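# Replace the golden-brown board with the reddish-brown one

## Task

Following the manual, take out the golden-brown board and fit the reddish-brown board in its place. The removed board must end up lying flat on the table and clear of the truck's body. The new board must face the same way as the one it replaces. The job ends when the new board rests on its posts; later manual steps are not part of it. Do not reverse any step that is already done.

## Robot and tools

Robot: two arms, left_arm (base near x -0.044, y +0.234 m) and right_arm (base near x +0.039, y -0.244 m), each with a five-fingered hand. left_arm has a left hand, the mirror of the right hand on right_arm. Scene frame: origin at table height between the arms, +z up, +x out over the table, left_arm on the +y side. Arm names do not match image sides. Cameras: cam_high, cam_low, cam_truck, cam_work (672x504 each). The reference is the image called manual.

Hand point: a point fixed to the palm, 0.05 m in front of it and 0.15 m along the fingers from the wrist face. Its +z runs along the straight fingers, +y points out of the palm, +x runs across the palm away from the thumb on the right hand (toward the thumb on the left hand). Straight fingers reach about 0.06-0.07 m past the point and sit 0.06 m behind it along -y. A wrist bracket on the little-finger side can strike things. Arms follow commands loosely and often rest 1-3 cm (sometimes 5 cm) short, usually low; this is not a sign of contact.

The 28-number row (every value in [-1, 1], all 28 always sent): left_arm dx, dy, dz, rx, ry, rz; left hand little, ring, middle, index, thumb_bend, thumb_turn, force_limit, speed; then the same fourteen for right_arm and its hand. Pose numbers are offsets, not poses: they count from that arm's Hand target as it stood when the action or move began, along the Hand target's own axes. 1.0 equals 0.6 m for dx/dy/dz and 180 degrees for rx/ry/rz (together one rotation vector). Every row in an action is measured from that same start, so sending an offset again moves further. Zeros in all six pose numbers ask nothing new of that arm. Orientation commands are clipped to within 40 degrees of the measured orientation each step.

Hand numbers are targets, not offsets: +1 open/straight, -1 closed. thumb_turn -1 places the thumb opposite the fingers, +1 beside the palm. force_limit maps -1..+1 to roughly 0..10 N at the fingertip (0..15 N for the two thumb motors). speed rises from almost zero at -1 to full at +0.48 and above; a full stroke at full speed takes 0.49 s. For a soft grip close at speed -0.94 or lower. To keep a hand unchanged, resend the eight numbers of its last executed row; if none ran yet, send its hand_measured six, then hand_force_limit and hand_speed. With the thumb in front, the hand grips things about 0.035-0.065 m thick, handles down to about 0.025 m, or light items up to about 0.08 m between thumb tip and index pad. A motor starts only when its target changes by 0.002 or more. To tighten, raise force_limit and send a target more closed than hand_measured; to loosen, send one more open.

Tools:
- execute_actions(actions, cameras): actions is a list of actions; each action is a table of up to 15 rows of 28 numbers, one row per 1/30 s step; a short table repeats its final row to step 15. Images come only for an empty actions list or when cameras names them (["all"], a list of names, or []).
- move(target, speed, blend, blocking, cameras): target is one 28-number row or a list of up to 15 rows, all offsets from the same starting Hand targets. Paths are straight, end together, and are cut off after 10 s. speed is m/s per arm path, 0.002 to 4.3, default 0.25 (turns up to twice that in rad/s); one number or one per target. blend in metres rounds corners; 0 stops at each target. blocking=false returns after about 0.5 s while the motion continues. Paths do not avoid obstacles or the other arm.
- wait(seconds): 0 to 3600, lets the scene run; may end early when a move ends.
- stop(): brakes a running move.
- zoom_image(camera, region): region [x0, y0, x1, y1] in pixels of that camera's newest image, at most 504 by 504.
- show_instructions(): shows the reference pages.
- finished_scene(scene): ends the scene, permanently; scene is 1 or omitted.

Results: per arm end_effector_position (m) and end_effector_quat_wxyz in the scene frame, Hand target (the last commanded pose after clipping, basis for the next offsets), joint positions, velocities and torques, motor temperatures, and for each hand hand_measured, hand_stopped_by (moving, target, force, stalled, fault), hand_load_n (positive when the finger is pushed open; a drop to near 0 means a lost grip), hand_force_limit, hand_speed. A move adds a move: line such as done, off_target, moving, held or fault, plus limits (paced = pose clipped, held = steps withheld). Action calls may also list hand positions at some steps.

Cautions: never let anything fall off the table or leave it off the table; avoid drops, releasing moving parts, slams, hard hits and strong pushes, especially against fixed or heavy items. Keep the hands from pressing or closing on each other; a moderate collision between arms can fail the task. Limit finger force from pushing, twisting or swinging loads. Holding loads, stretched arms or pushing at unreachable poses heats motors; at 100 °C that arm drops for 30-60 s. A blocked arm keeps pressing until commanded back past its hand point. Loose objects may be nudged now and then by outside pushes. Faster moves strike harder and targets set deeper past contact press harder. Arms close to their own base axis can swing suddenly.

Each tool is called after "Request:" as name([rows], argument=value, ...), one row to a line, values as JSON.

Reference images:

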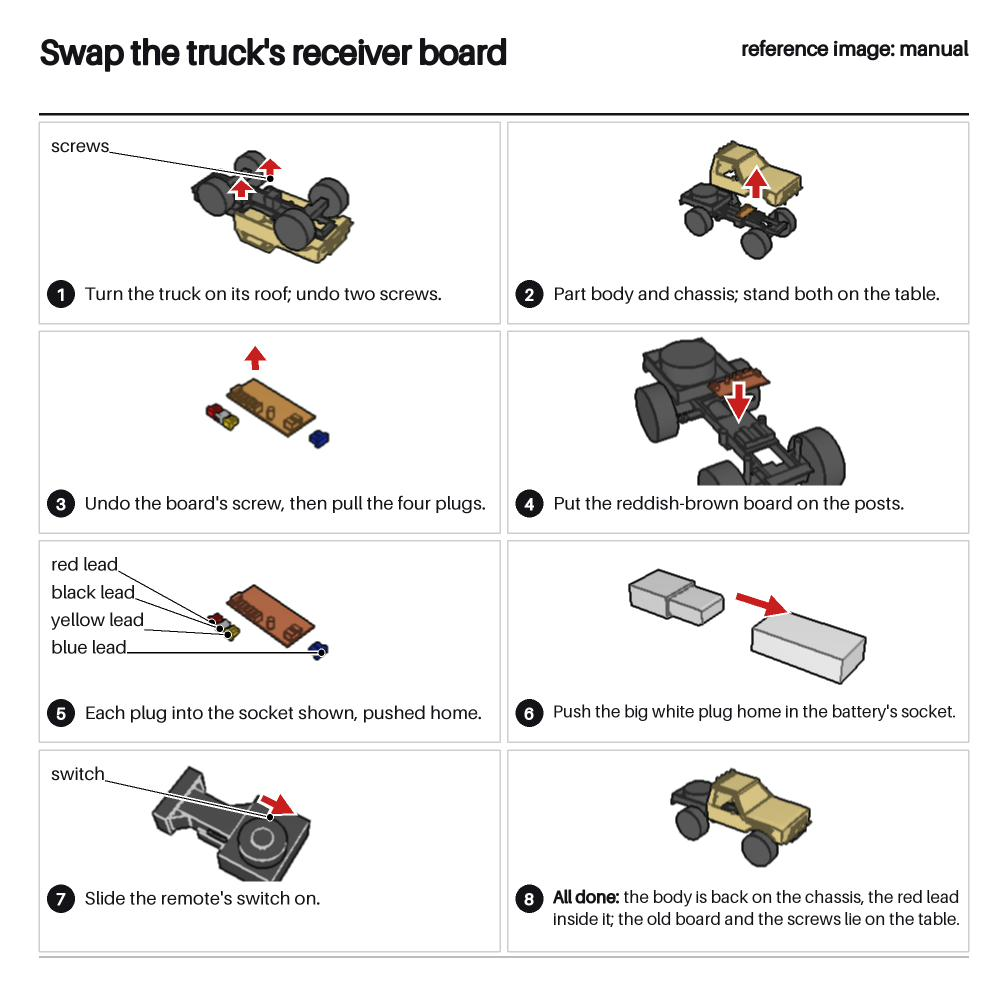

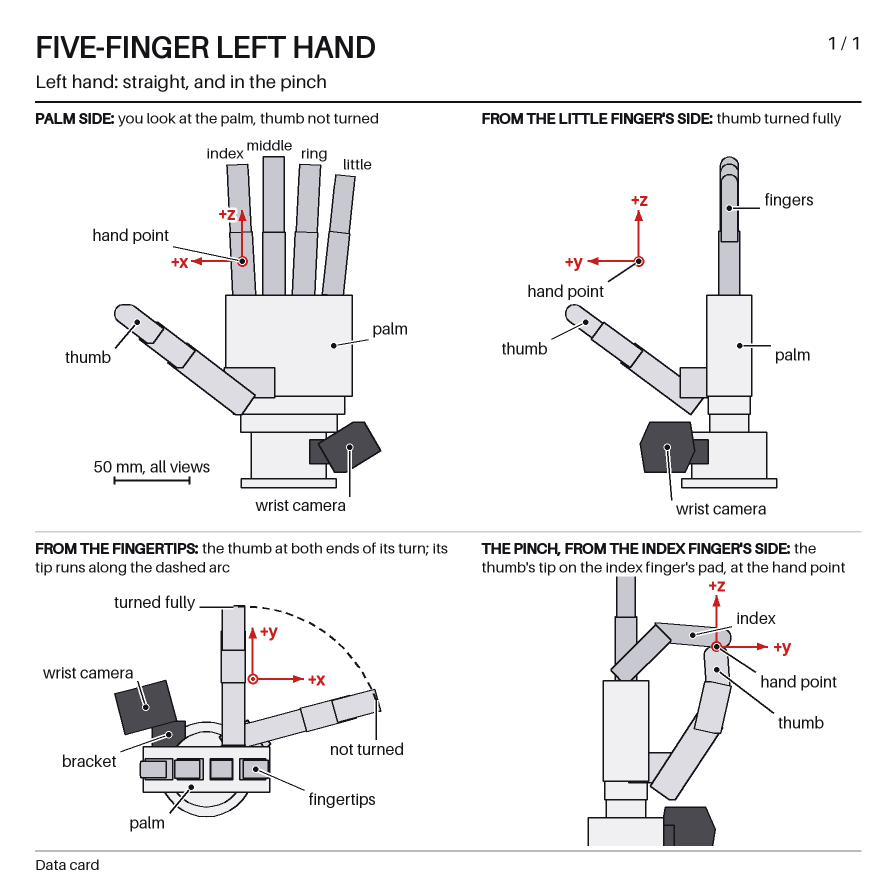

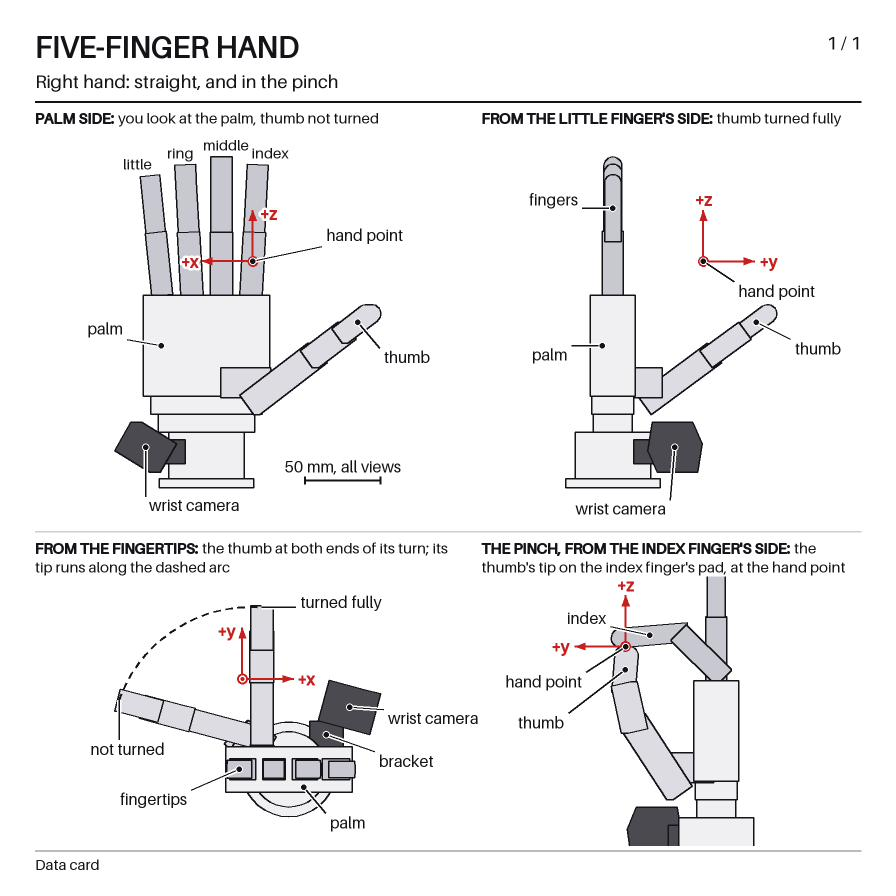

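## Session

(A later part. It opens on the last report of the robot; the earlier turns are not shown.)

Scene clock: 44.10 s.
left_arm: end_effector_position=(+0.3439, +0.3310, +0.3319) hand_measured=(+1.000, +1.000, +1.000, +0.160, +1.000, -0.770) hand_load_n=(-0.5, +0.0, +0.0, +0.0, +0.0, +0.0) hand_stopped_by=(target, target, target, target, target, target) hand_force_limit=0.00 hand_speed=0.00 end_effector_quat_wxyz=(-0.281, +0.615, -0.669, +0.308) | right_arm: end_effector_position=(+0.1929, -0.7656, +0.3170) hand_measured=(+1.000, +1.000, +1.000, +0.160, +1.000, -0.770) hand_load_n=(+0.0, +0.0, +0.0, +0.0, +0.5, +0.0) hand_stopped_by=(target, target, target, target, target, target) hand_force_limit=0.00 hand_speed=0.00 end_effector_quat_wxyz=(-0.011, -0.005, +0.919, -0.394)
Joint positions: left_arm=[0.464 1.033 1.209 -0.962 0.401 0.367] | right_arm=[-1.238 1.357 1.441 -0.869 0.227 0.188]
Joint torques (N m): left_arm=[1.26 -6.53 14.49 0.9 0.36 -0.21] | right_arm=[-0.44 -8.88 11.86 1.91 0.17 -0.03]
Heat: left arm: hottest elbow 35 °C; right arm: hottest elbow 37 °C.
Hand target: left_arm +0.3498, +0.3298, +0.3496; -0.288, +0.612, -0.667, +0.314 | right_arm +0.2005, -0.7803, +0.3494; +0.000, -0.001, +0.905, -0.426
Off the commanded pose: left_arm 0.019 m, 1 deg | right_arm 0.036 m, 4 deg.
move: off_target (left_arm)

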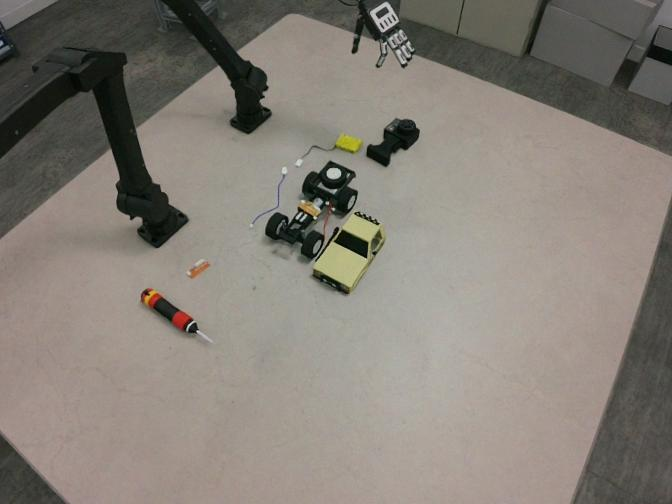

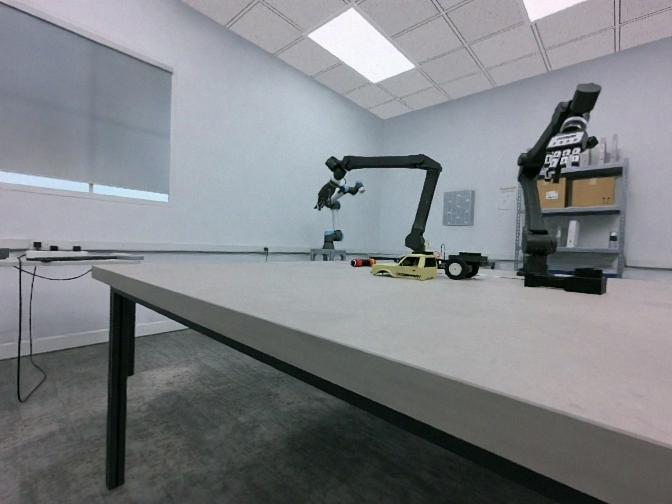

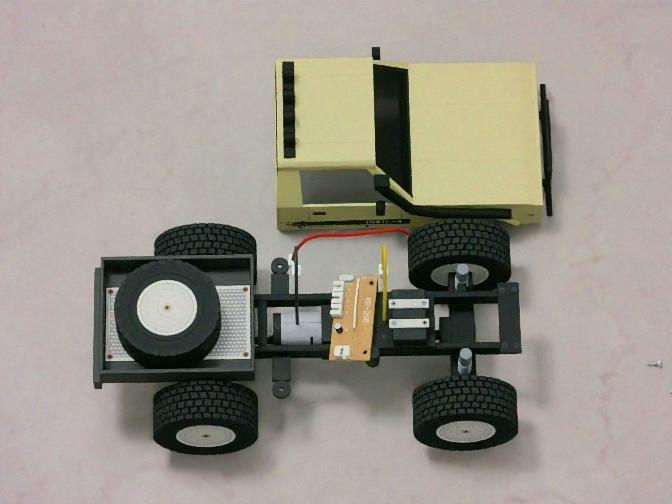

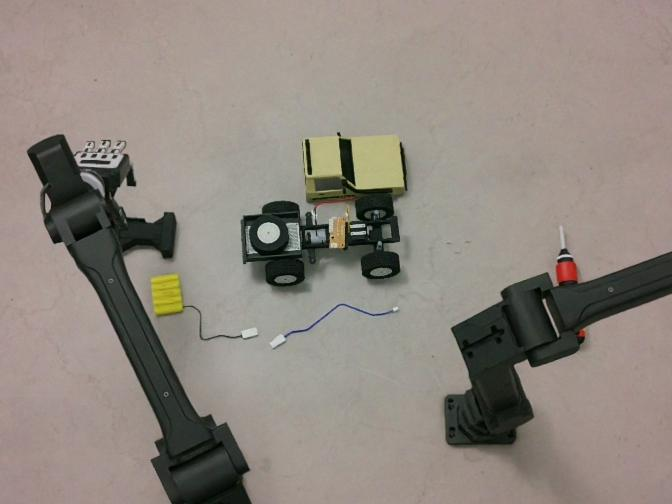

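Request:
move(target=[0.5528,0.0763,0.1695,0,0,0, 1,1,1,0.16,1,-0.77, 0,0, 0,0,0,0,0,0, 1,1,1,0.16,1,-0.77, 0,0], speed=0.25, cameras=["all"])

Request:
zoom_image(camera="cam_high", region=[230, 100, 410, 300])

Request:
zoom_image(camera="cam_low", region=[360, 130, 520, 290])

Scene clock: 46.67 s.
left_arm: end_effector_position=(+0.3607, -0.0012, +0.2371) hand_measured=(+1.000, +1.000, +1.000, +0.160, +1.000, -0.770) hand_load_n=(+0.0, +0.0, +0.0, +0.0, +0.0, +0.0) hand_stopped_by=(target, target, target, target, target, target) hand_force_limit=0.00 hand_speed=0.00 end_effector_quat_wxyz=(+0.283, -0.609, +0.678, -0.299) | right_arm: end_effector_position=(+0.1929, -0.7656, +0.3170) hand_measured=(+1.000, +1.000, +1.000, +0.160, +1.000, -0.770) hand_load_n=(+0.0, +0.0, +0.0, +0.0, +0.0, +0.0) hand_stopped_by=(target, target, target, target, target, target) hand_force_limit=0.00 hand_speed=0.00 end_effector_quat_wxyz=(-0.011, -0.005, +0.919, -0.394)
Joint positions: left_arm=[-0.567 1.15 1.047 -0.685 -0.366 -0.318] | right_arm=[-1.238 1.357 1.441 -0.869 0.227 0.188]
Joint torques (N m): left_arm=[2.02 -8.88 12.55 2.24 -0.33 -0.17] | right_arm=[0.03 -8.82 11.93 1.89 0.18 -0.01]
Motor temperatures (°C): left_arm=[28 33 35 29 35 33] | right_arm=[31 34 38 32 30 28]
Heat: left arm: hottest elbow 35 °C; right arm: hottest elbow 38 °C.
Hand target: left_arm +0.3702, -0.0049, +0.2497; +0.288, -0.612, +0.667, -0.314 | right_arm +0.2005, -0.7803, +0.3494; +0.000, -0.001, +0.905, -0.426
Off the commanded pose: left_arm 0.016 m, 2 deg | right_arm 0.036 m, 4 deg.
move: off_target (left_arm)

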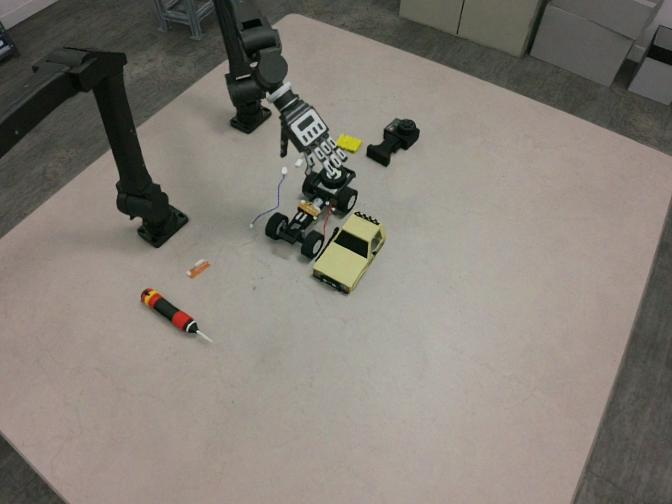

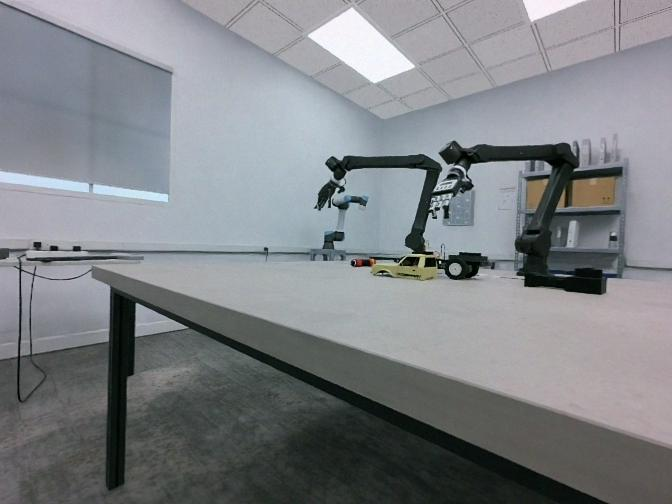

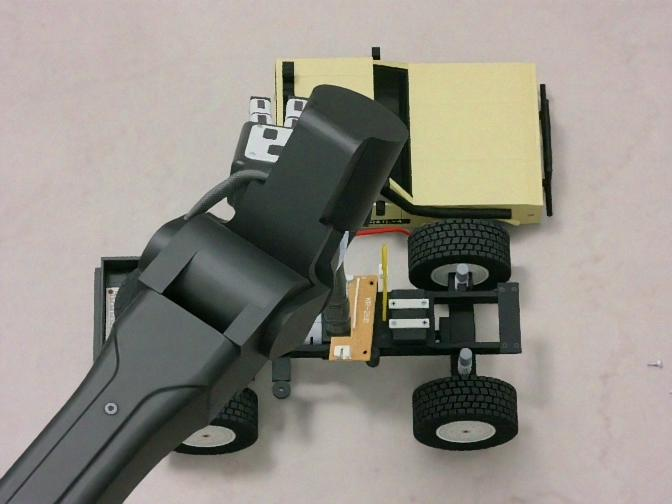

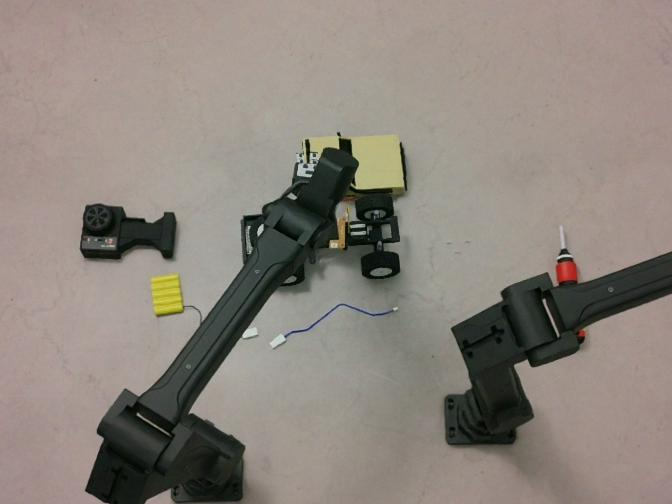

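Scaled by 2.520 from the camera's image (finer frame: 960x720).

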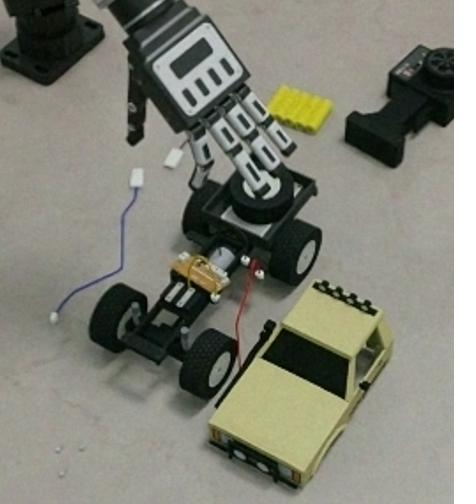

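Scaled by 3.150 from the camera's image (finer frame: 960x720).

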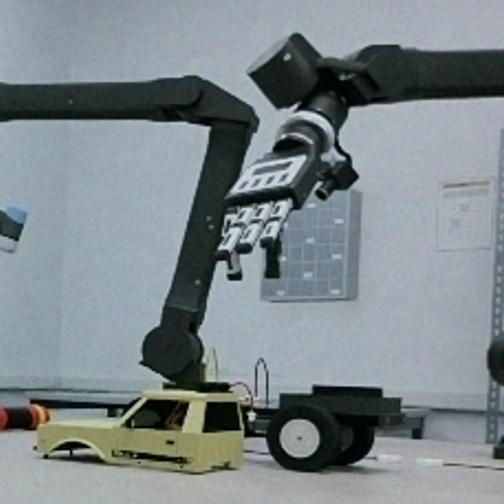

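Request:
zoom_image(camera="cam_high", region=[270, 120, 370, 220])

Request:
zoom_image(camera="cam_low", region=[400, 190, 480, 280])

Scaled by 5.040 from the camera's image (finer frame: 960x720).

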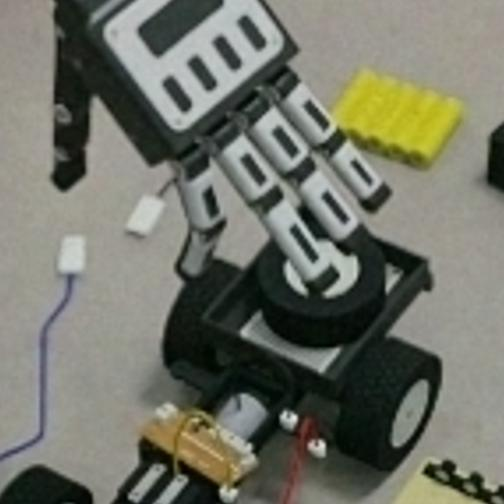

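Scaled by 5.600 from the camera's image (finer frame: 960x720).

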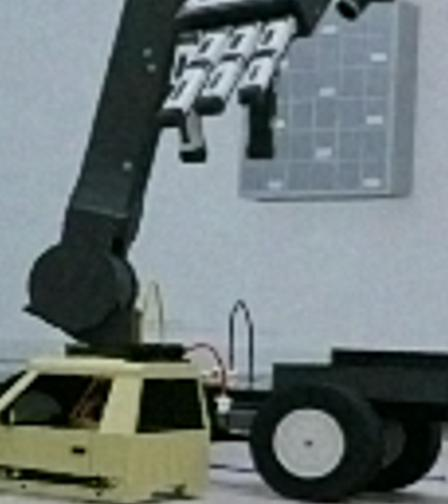

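Request:
move(target=[0,0.1027,0.0852,0,0,0, 1,1,1,0.16,1,-0.77, 0,0, 0,0,0,0,0,0, 1,1,1,0.16,1,-0.77, 0,0], speed=0.15, cameras=["cam_high","cam_low","cam_truck"])

Request:
zoom_image(camera="cam_high", region=[270, 130, 370, 230])

Request:
zoom_image(camera="cam_low", region=[400, 190, 480, 280])

Scene clock: 48.70 s.
left_arm: end_effector_position=(+0.3669, -0.0052, +0.1734) hand_measured=(+1.000, +1.000, +1.000, +0.160, +1.000, -0.770) hand_load_n=(+0.0, +0.0, +0.0, +0.0, +0.0, +0.0) hand_stopped_by=(target, target, target, target, target, target) hand_force_limit=0.00 hand_speed=0.00 end_effector_quat_wxyz=(+0.286, -0.608, +0.672, -0.312) | right_arm: end_effector_position=(+0.1929, -0.7656, +0.3170) hand_measured=(+1.000, +1.000, +1.000, +0.160, +1.000, -0.770) hand_load_n=(+0.0, +0.0, +0.0, +0.0, +0.0, +0.0) hand_stopped_by=(target, target, target, target, target, target) hand_force_limit=0.00 hand_speed=0.00 end_effector_quat_wxyz=(-0.011, -0.005, +0.919, -0.394)
Joint positions: left_arm=[-0.567 1.19 0.894 -0.461 -0.366 -0.319] | right_arm=[-1.238 1.357 1.441 -0.869 0.227 0.188]
Joint torques (N m): left_arm=[1.96 -8.47 9.95 2.25 -0.33 -0.18] | right_arm=[-0.91 -9.47 12.14 1.73 0.2 0.03]
Heat: left arm: hottest elbow 35 °C; right arm: hottest elbow 38 °C.
Hand target: left_arm +0.3703, -0.0050, +0.1694; +0.288, -0.612, +0.667, -0.314 | right_arm +0.2005, -0.7803, +0.3494; +0.000, -0.001, +0.905, -0.426
Off the commanded pose: left_arm 0.005 m, 1 deg | right_arm 0.036 m, 4 deg.
move: done

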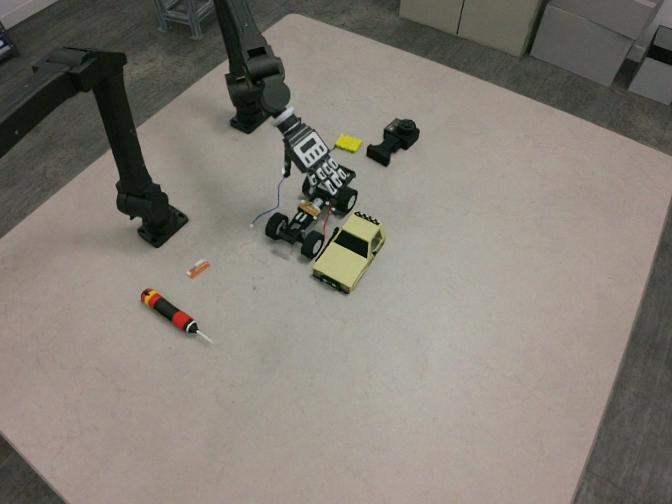

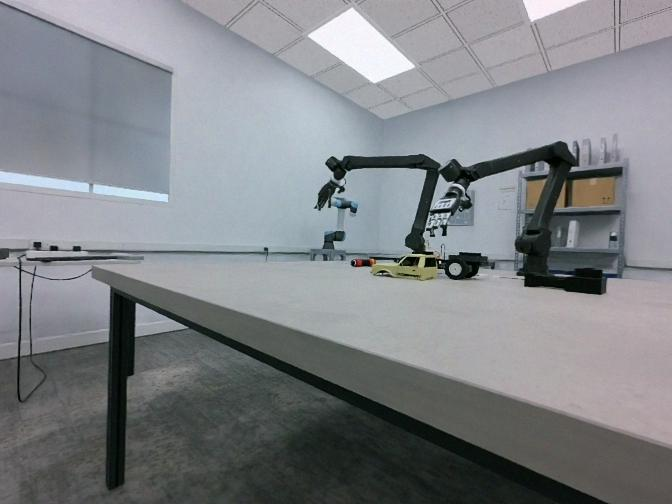

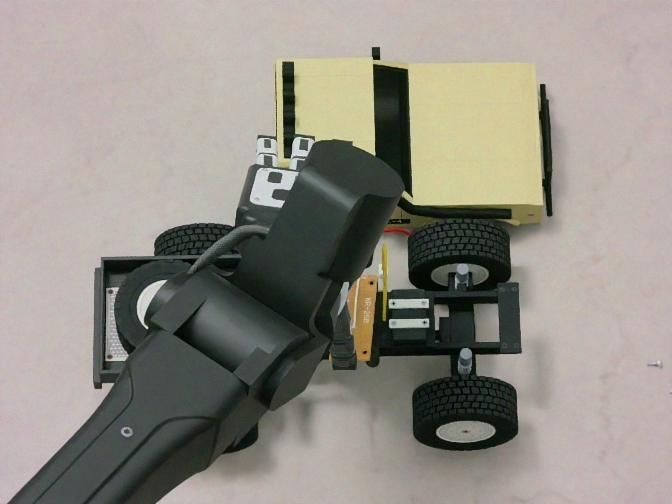

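Scaled by 5.040 from the camera's image (finer frame: 960x720).

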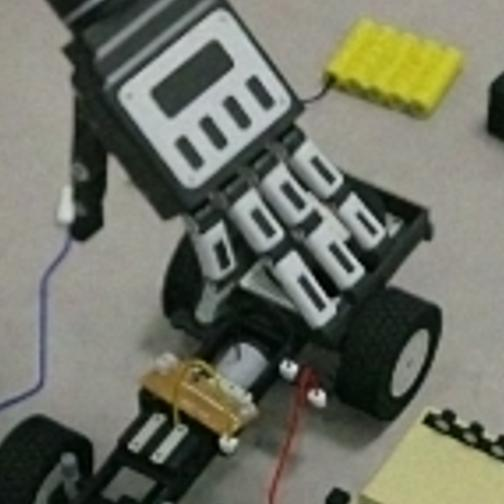

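Scaled by 5.600 from the camera's image (finer frame: 960x720).

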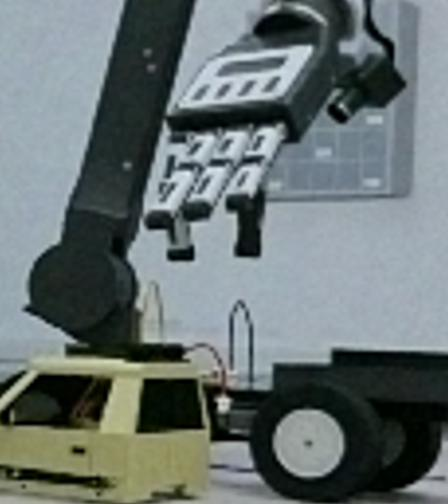

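Request:
zoom_image(camera="cam_high", region=[290, 190, 335, 225])

Request:
zoom_image(camera="cam_truck", region=[310, 230, 410, 380])

Scaled by 11.200 from the camera's image (finer frame: 960x720).

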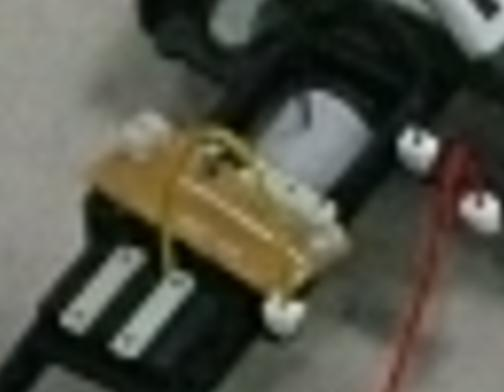

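Scaled by 3.360 from the camera's image (finer frame: 960x720).

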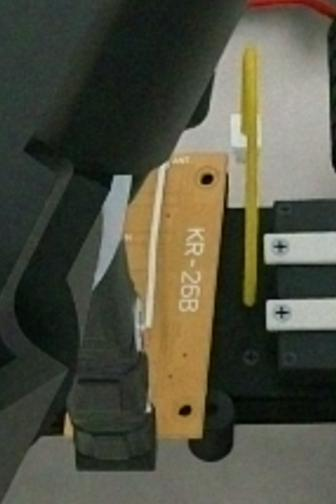

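Request:
move(target=[-0.011,0.0231,0.0803,0,0,0, 1,1,1,0.08,1,-0.77, 0,0, 0,0,0,0,0,0, 1,1,1,0.16,1,-0.77, 0,0], speed=0.1, cameras=["cam_high","cam_low","cam_truck"])

Request:
zoom_image(camera="cam_high", region=[280, 150, 350, 230])

Request:
zoom_image(camera="cam_low", region=[400, 190, 480, 280])

Request:
zoom_image(camera="cam_truck", region=[290, 220, 430, 400])

Scene clock: 52.73 s.
left_arm: end_effector_position=(+0.3972, -0.0029, +0.1347) hand_measured=(+1.000, +1.000, +1.000, +0.080, +1.000, -0.770) hand_load_n=(+0.0, +0.0, +0.0, +0.0, +0.0, +0.0) hand_stopped_by=(target, target, target, target, target, target) hand_force_limit=0.00 hand_speed=0.00 end_effector_quat_wxyz=(-0.287, +0.613, -0.665, +0.315) | right_arm: end_effector_position=(+0.1929, -0.7656, +0.3170) hand_measured=(+1.000, +1.000, +1.000, +0.160, +1.000, -0.770) hand_load_n=(+0.0, +0.0, +0.0, +0.0, +0.0, +0.0) hand_stopped_by=(target, target, target, target, target, target) hand_force_limit=0.00 hand_speed=0.00 end_effector_quat_wxyz=(-0.011, -0.005, +0.919, -0.394)
Joint positions: left_arm=[-0.521 1.295 0.869 -0.314 -0.338 -0.301] | right_arm=[-1.238 1.357 1.441 -0.869 0.227 0.188]
Joint torques (N m): left_arm=[2.2 -9.64 9.32 2.29 0.01 -0.01] | right_arm=[-0.56 -8.59 11.9 1.68 0.16 0.01]
Heat: left arm: hottest elbow 36 °C; right arm: hottest elbow 38 °C.
Hand target: left_arm +0.3990, -0.0010, +0.1281; -0.288, +0.612, -0.667, +0.314 | right_arm +0.2005, -0.7803, +0.3494; +0.000, -0.001, +0.905, -0.426
Off the commanded pose: left_arm 0.007 m, 0 deg | right_arm 0.036 m, 4 deg.
move: done

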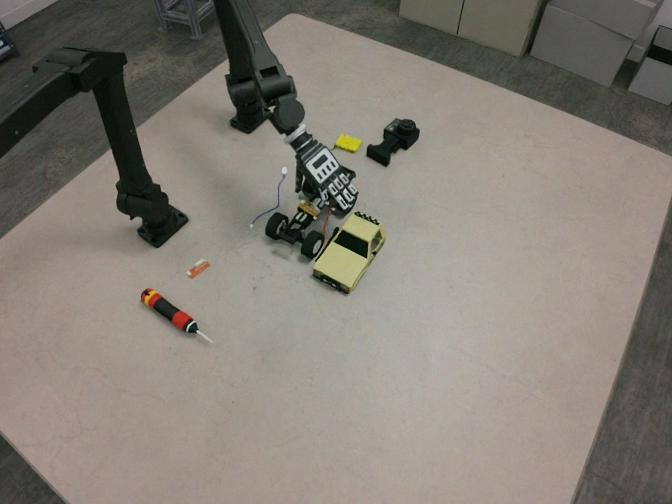

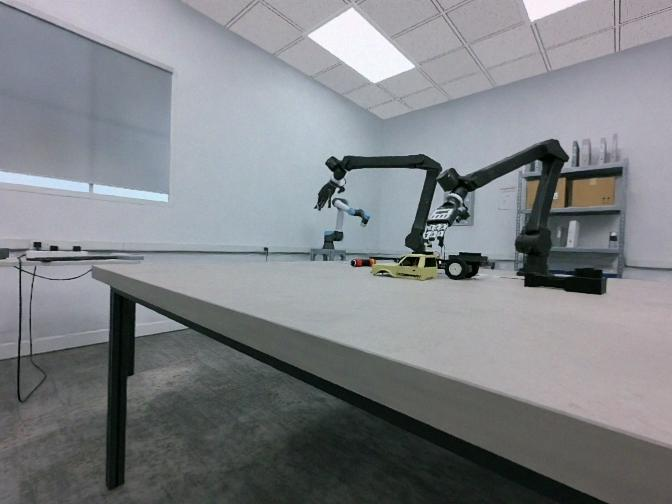

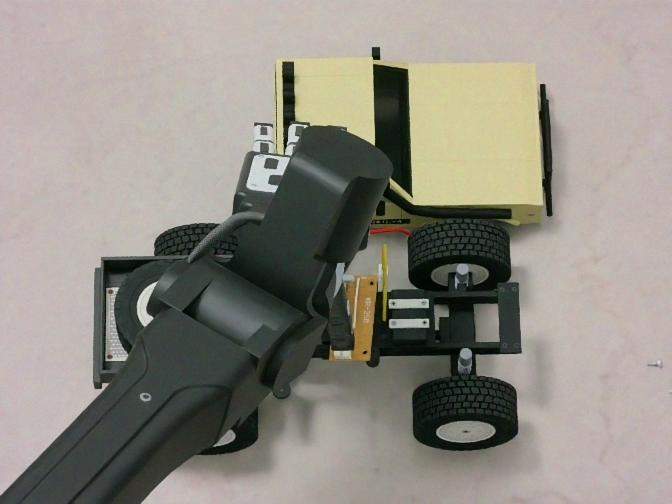

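Scaled by 6.300 from the camera's image (finer frame: 960x720).

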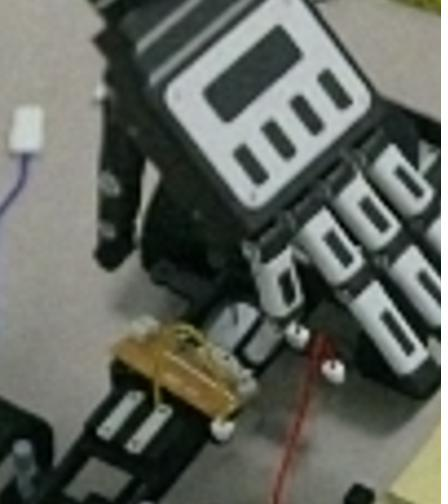

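Scaled by 5.600 from the camera's image (finer frame: 960x720).

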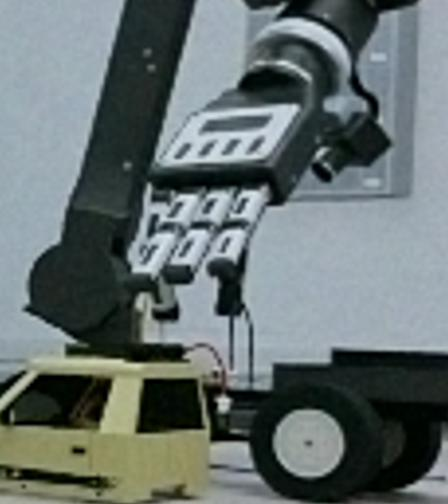

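Scaled by 2.800 from the camera's image (finer frame: 960x720).

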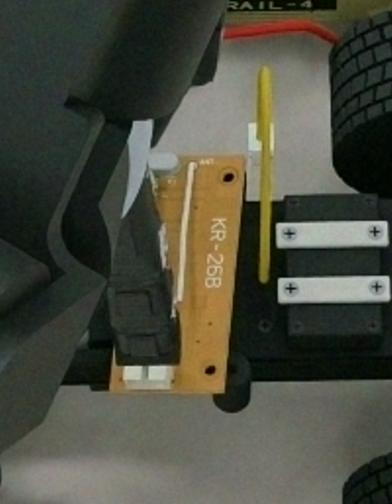

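Request:
move(target=[-0.008,0.029,0.0167,0,-0.0171,-0.0142, 1,1,1,0.08,1,-0.77, 0,0, 0,0,0,0,0,0, 1,1,1,0.16,1,-0.77, 0,0], speed=0.06, cameras=["cam_high","cam_low","cam_truck"])

Request:
zoom_image(camera="cam_high", region=[280, 150, 350, 230])

Request:
zoom_image(camera="cam_low", region=[400, 210, 460, 280])

Request:
zoom_image(camera="cam_truck", region=[290, 220, 430, 400])

Scene clock: 57.40 s.
left_arm: end_effector_position=(+0.3973, +0.0069, +0.1181) hand_measured=(+1.000, +1.000, +1.000, +0.080, +1.000, -0.770) hand_load_n=(+0.0, +0.0, +0.0, +0.0, +0.0, +0.0) hand_stopped_by=(target, target, target, target, target, target) hand_force_limit=0.00 hand_speed=0.00 end_effector_quat_wxyz=(-0.300, +0.633, -0.645, +0.306) | right_arm: end_effector_position=(+0.1929, -0.7656, +0.3170) hand_measured=(+1.000, +1.000, +1.000, +0.160, +1.000, -0.770) hand_load_n=(+0.0, +0.0, +0.0, +0.0, +0.5, +0.0) hand_stopped_by=(target, target, target, target, target, target) hand_force_limit=0.00 hand_speed=0.00 end_effector_quat_wxyz=(-0.011, -0.005, +0.919, -0.394)
Joint positions: left_arm=[-0.521 1.308 0.834 -0.279 -0.39 -0.343] | right_arm=[-1.238 1.357 1.441 -0.869 0.227 0.188]
Joint torques (N m): left_arm=[1.14 -9.17 8.9 2.26 -0.36 -0.17] | right_arm=[-0.56 -8.76 11.89 2.06 0.17 0.02]
Heat: left arm: hottest elbow 36 °C; right arm: hottest elbow 38 °C.
Hand target: left_arm +0.3960, +0.0042, +0.1083; -0.298, +0.635, -0.645, +0.304 | right_arm +0.2005, -0.7803, +0.3494; +0.000, -0.001, +0.905, -0.426
Off the commanded pose: left_arm 0.010 m, 0 deg | right_arm 0.036 m, 4 deg.
move: done

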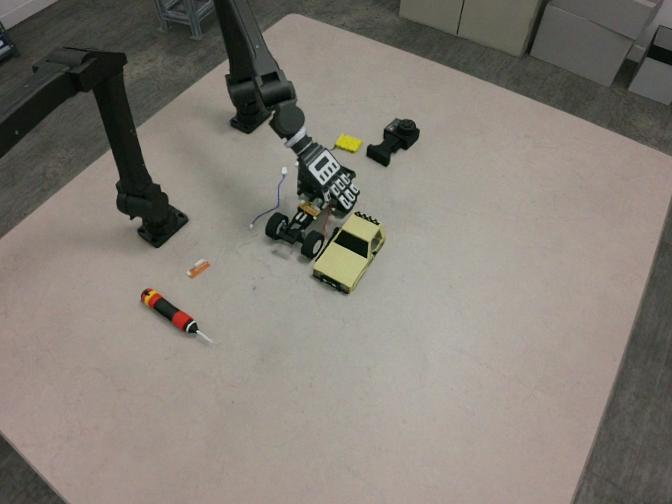

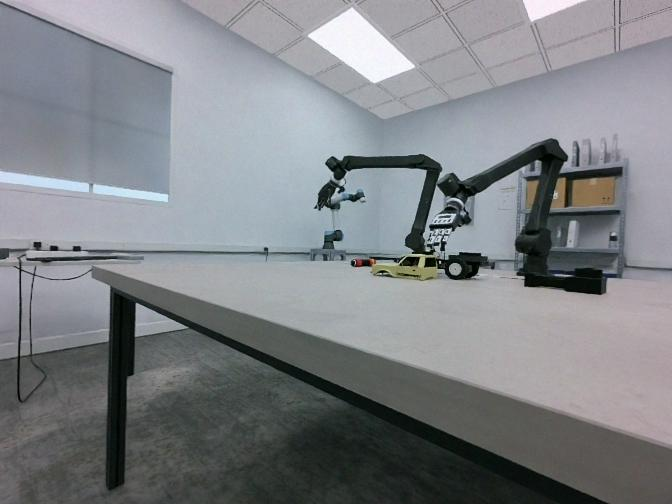

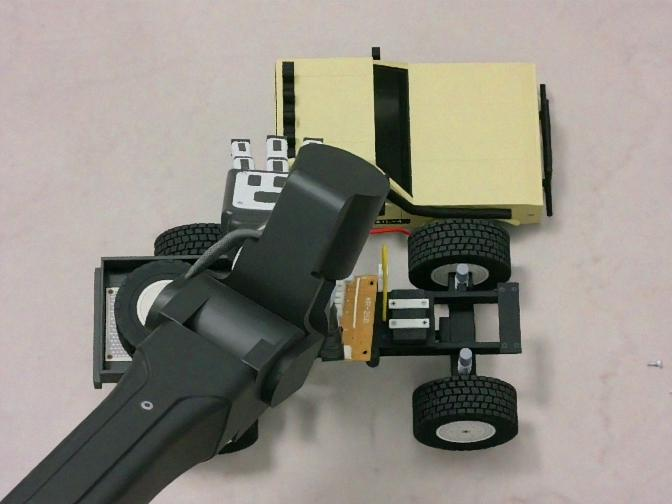

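Scaled by 6.300 from the camera's image (finer frame: 960x720).

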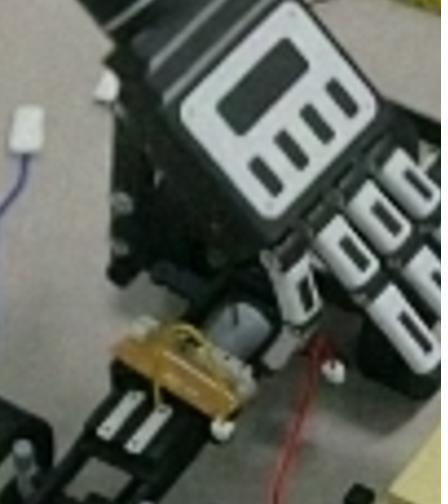

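Scaled by 7.200 from the camera's image (finer frame: 960x720).

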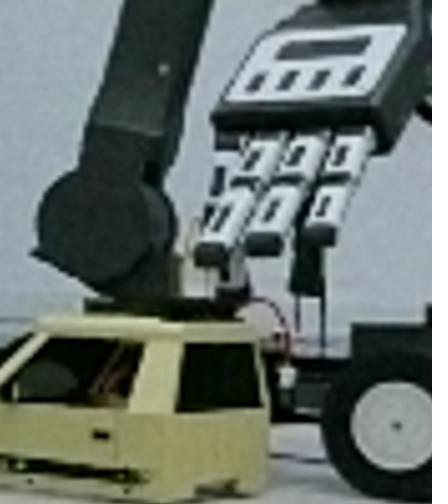

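Scaled by 2.800 from the camera's image (finer frame: 960x720).

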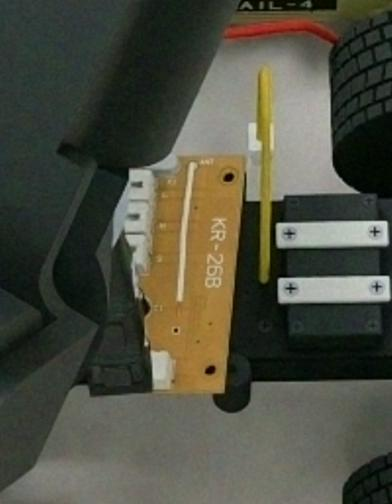

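Request:
move(target=[0.0088,0.0212,0.0102,0,0,0, 1,1,1,0.08,1,-0.77, 0,0, 0,0,0,0,0,0, 1,1,1,0.16,1,-0.77, 0,0], speed=0.06, cameras=["cam_high","cam_low","cam_truck"])

Request:
zoom_image(camera="cam_high", region=[280, 170, 340, 230])

Request:
zoom_image(camera="cam_low", region=[400, 210, 460, 280])

Request:
zoom_image(camera="cam_truck", region=[300, 240, 400, 390])

Scene clock: 62.50 s.
left_arm: end_effector_position=(+0.3937, +0.0015, +0.1031) hand_measured=(+1.000, +1.000, +1.000, +0.080, +1.000, -0.770) hand_load_n=(+0.0, +0.0, +0.0, +0.0, +0.0, +0.0) hand_stopped_by=(target, target, target, target, target, target) hand_force_limit=0.00 hand_speed=0.00 end_effector_quat_wxyz=(-0.300, +0.633, -0.645, +0.305) | right_arm: end_effector_position=(+0.1929, -0.7656, +0.3170) hand_measured=(+1.000, +1.000, +1.000, +0.160, +1.000, -0.770) hand_load_n=(+0.0, +0.0, +0.0, +0.0, +0.0, +0.0) hand_stopped_by=(target, target, target, target, target, target) hand_force_limit=0.00 hand_speed=0.00 end_effector_quat_wxyz=(-0.011, -0.005, +0.919, -0.394)
Joint positions: left_arm=[-0.537 1.331 0.812 -0.242 -0.402 -0.355] | right_arm=[-1.238 1.357 1.441 -0.869 0.227 0.188]
Joint torques (N m): left_arm=[1.14 -9.35 8.77 2.19 -0.37 -0.18] | right_arm=[-0.21 -9.7 12.1 1.87 0.12 0.03]
Heat: left arm: hottest elbow 36 °C; right arm: hottest elbow 39 °C.
Hand target: left_arm +0.3927, -0.0011, +0.0948; -0.298, +0.635, -0.645, +0.304 | right_arm +0.2005, -0.7803, +0.3494; +0.000, -0.001, +0.905, -0.426
Off the commanded pose: left_arm 0.009 m, 0 deg | right_arm 0.036 m, 4 deg.
move: done

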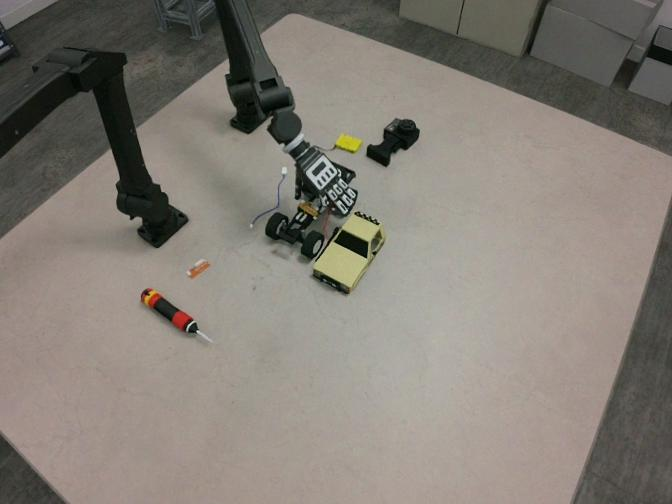

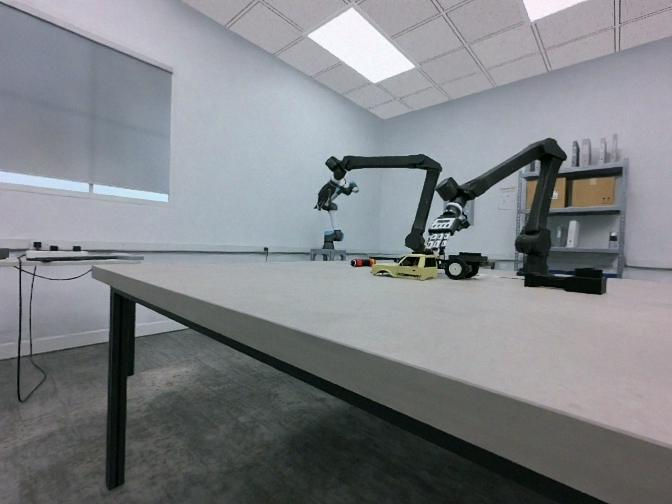

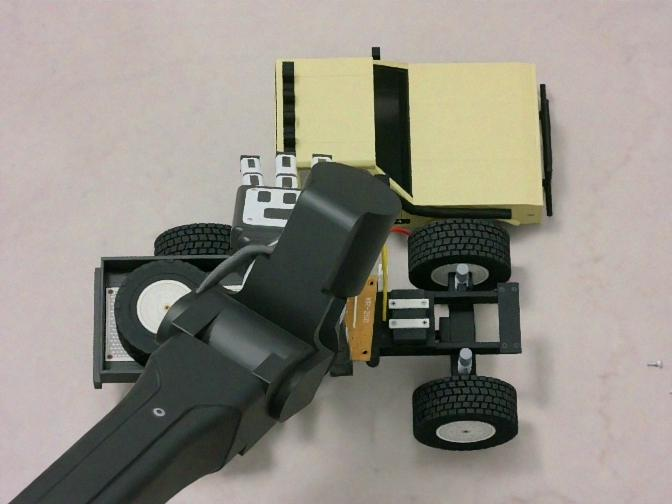

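Scaled by 8.400 from the camera's image (finer frame: 960x720).

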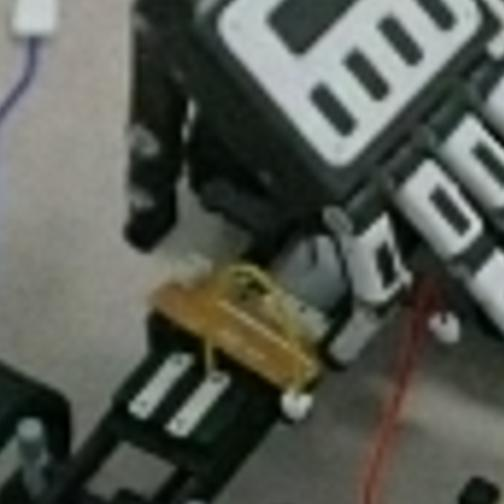

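Scaled by 7.200 from the camera's image (finer frame: 960x720).

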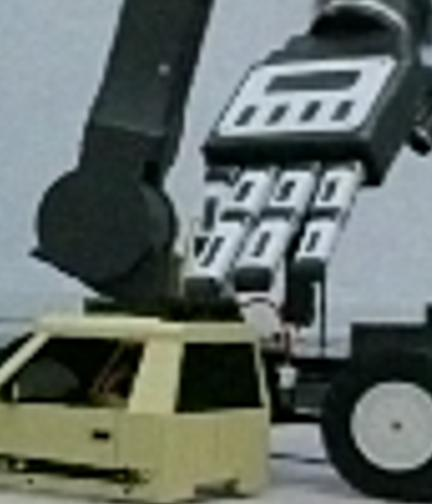

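Scaled by 3.360 from the camera's image (finer frame: 960x720).

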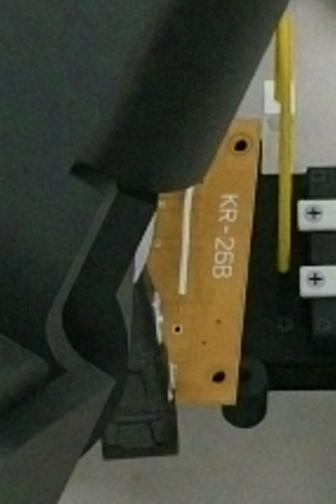

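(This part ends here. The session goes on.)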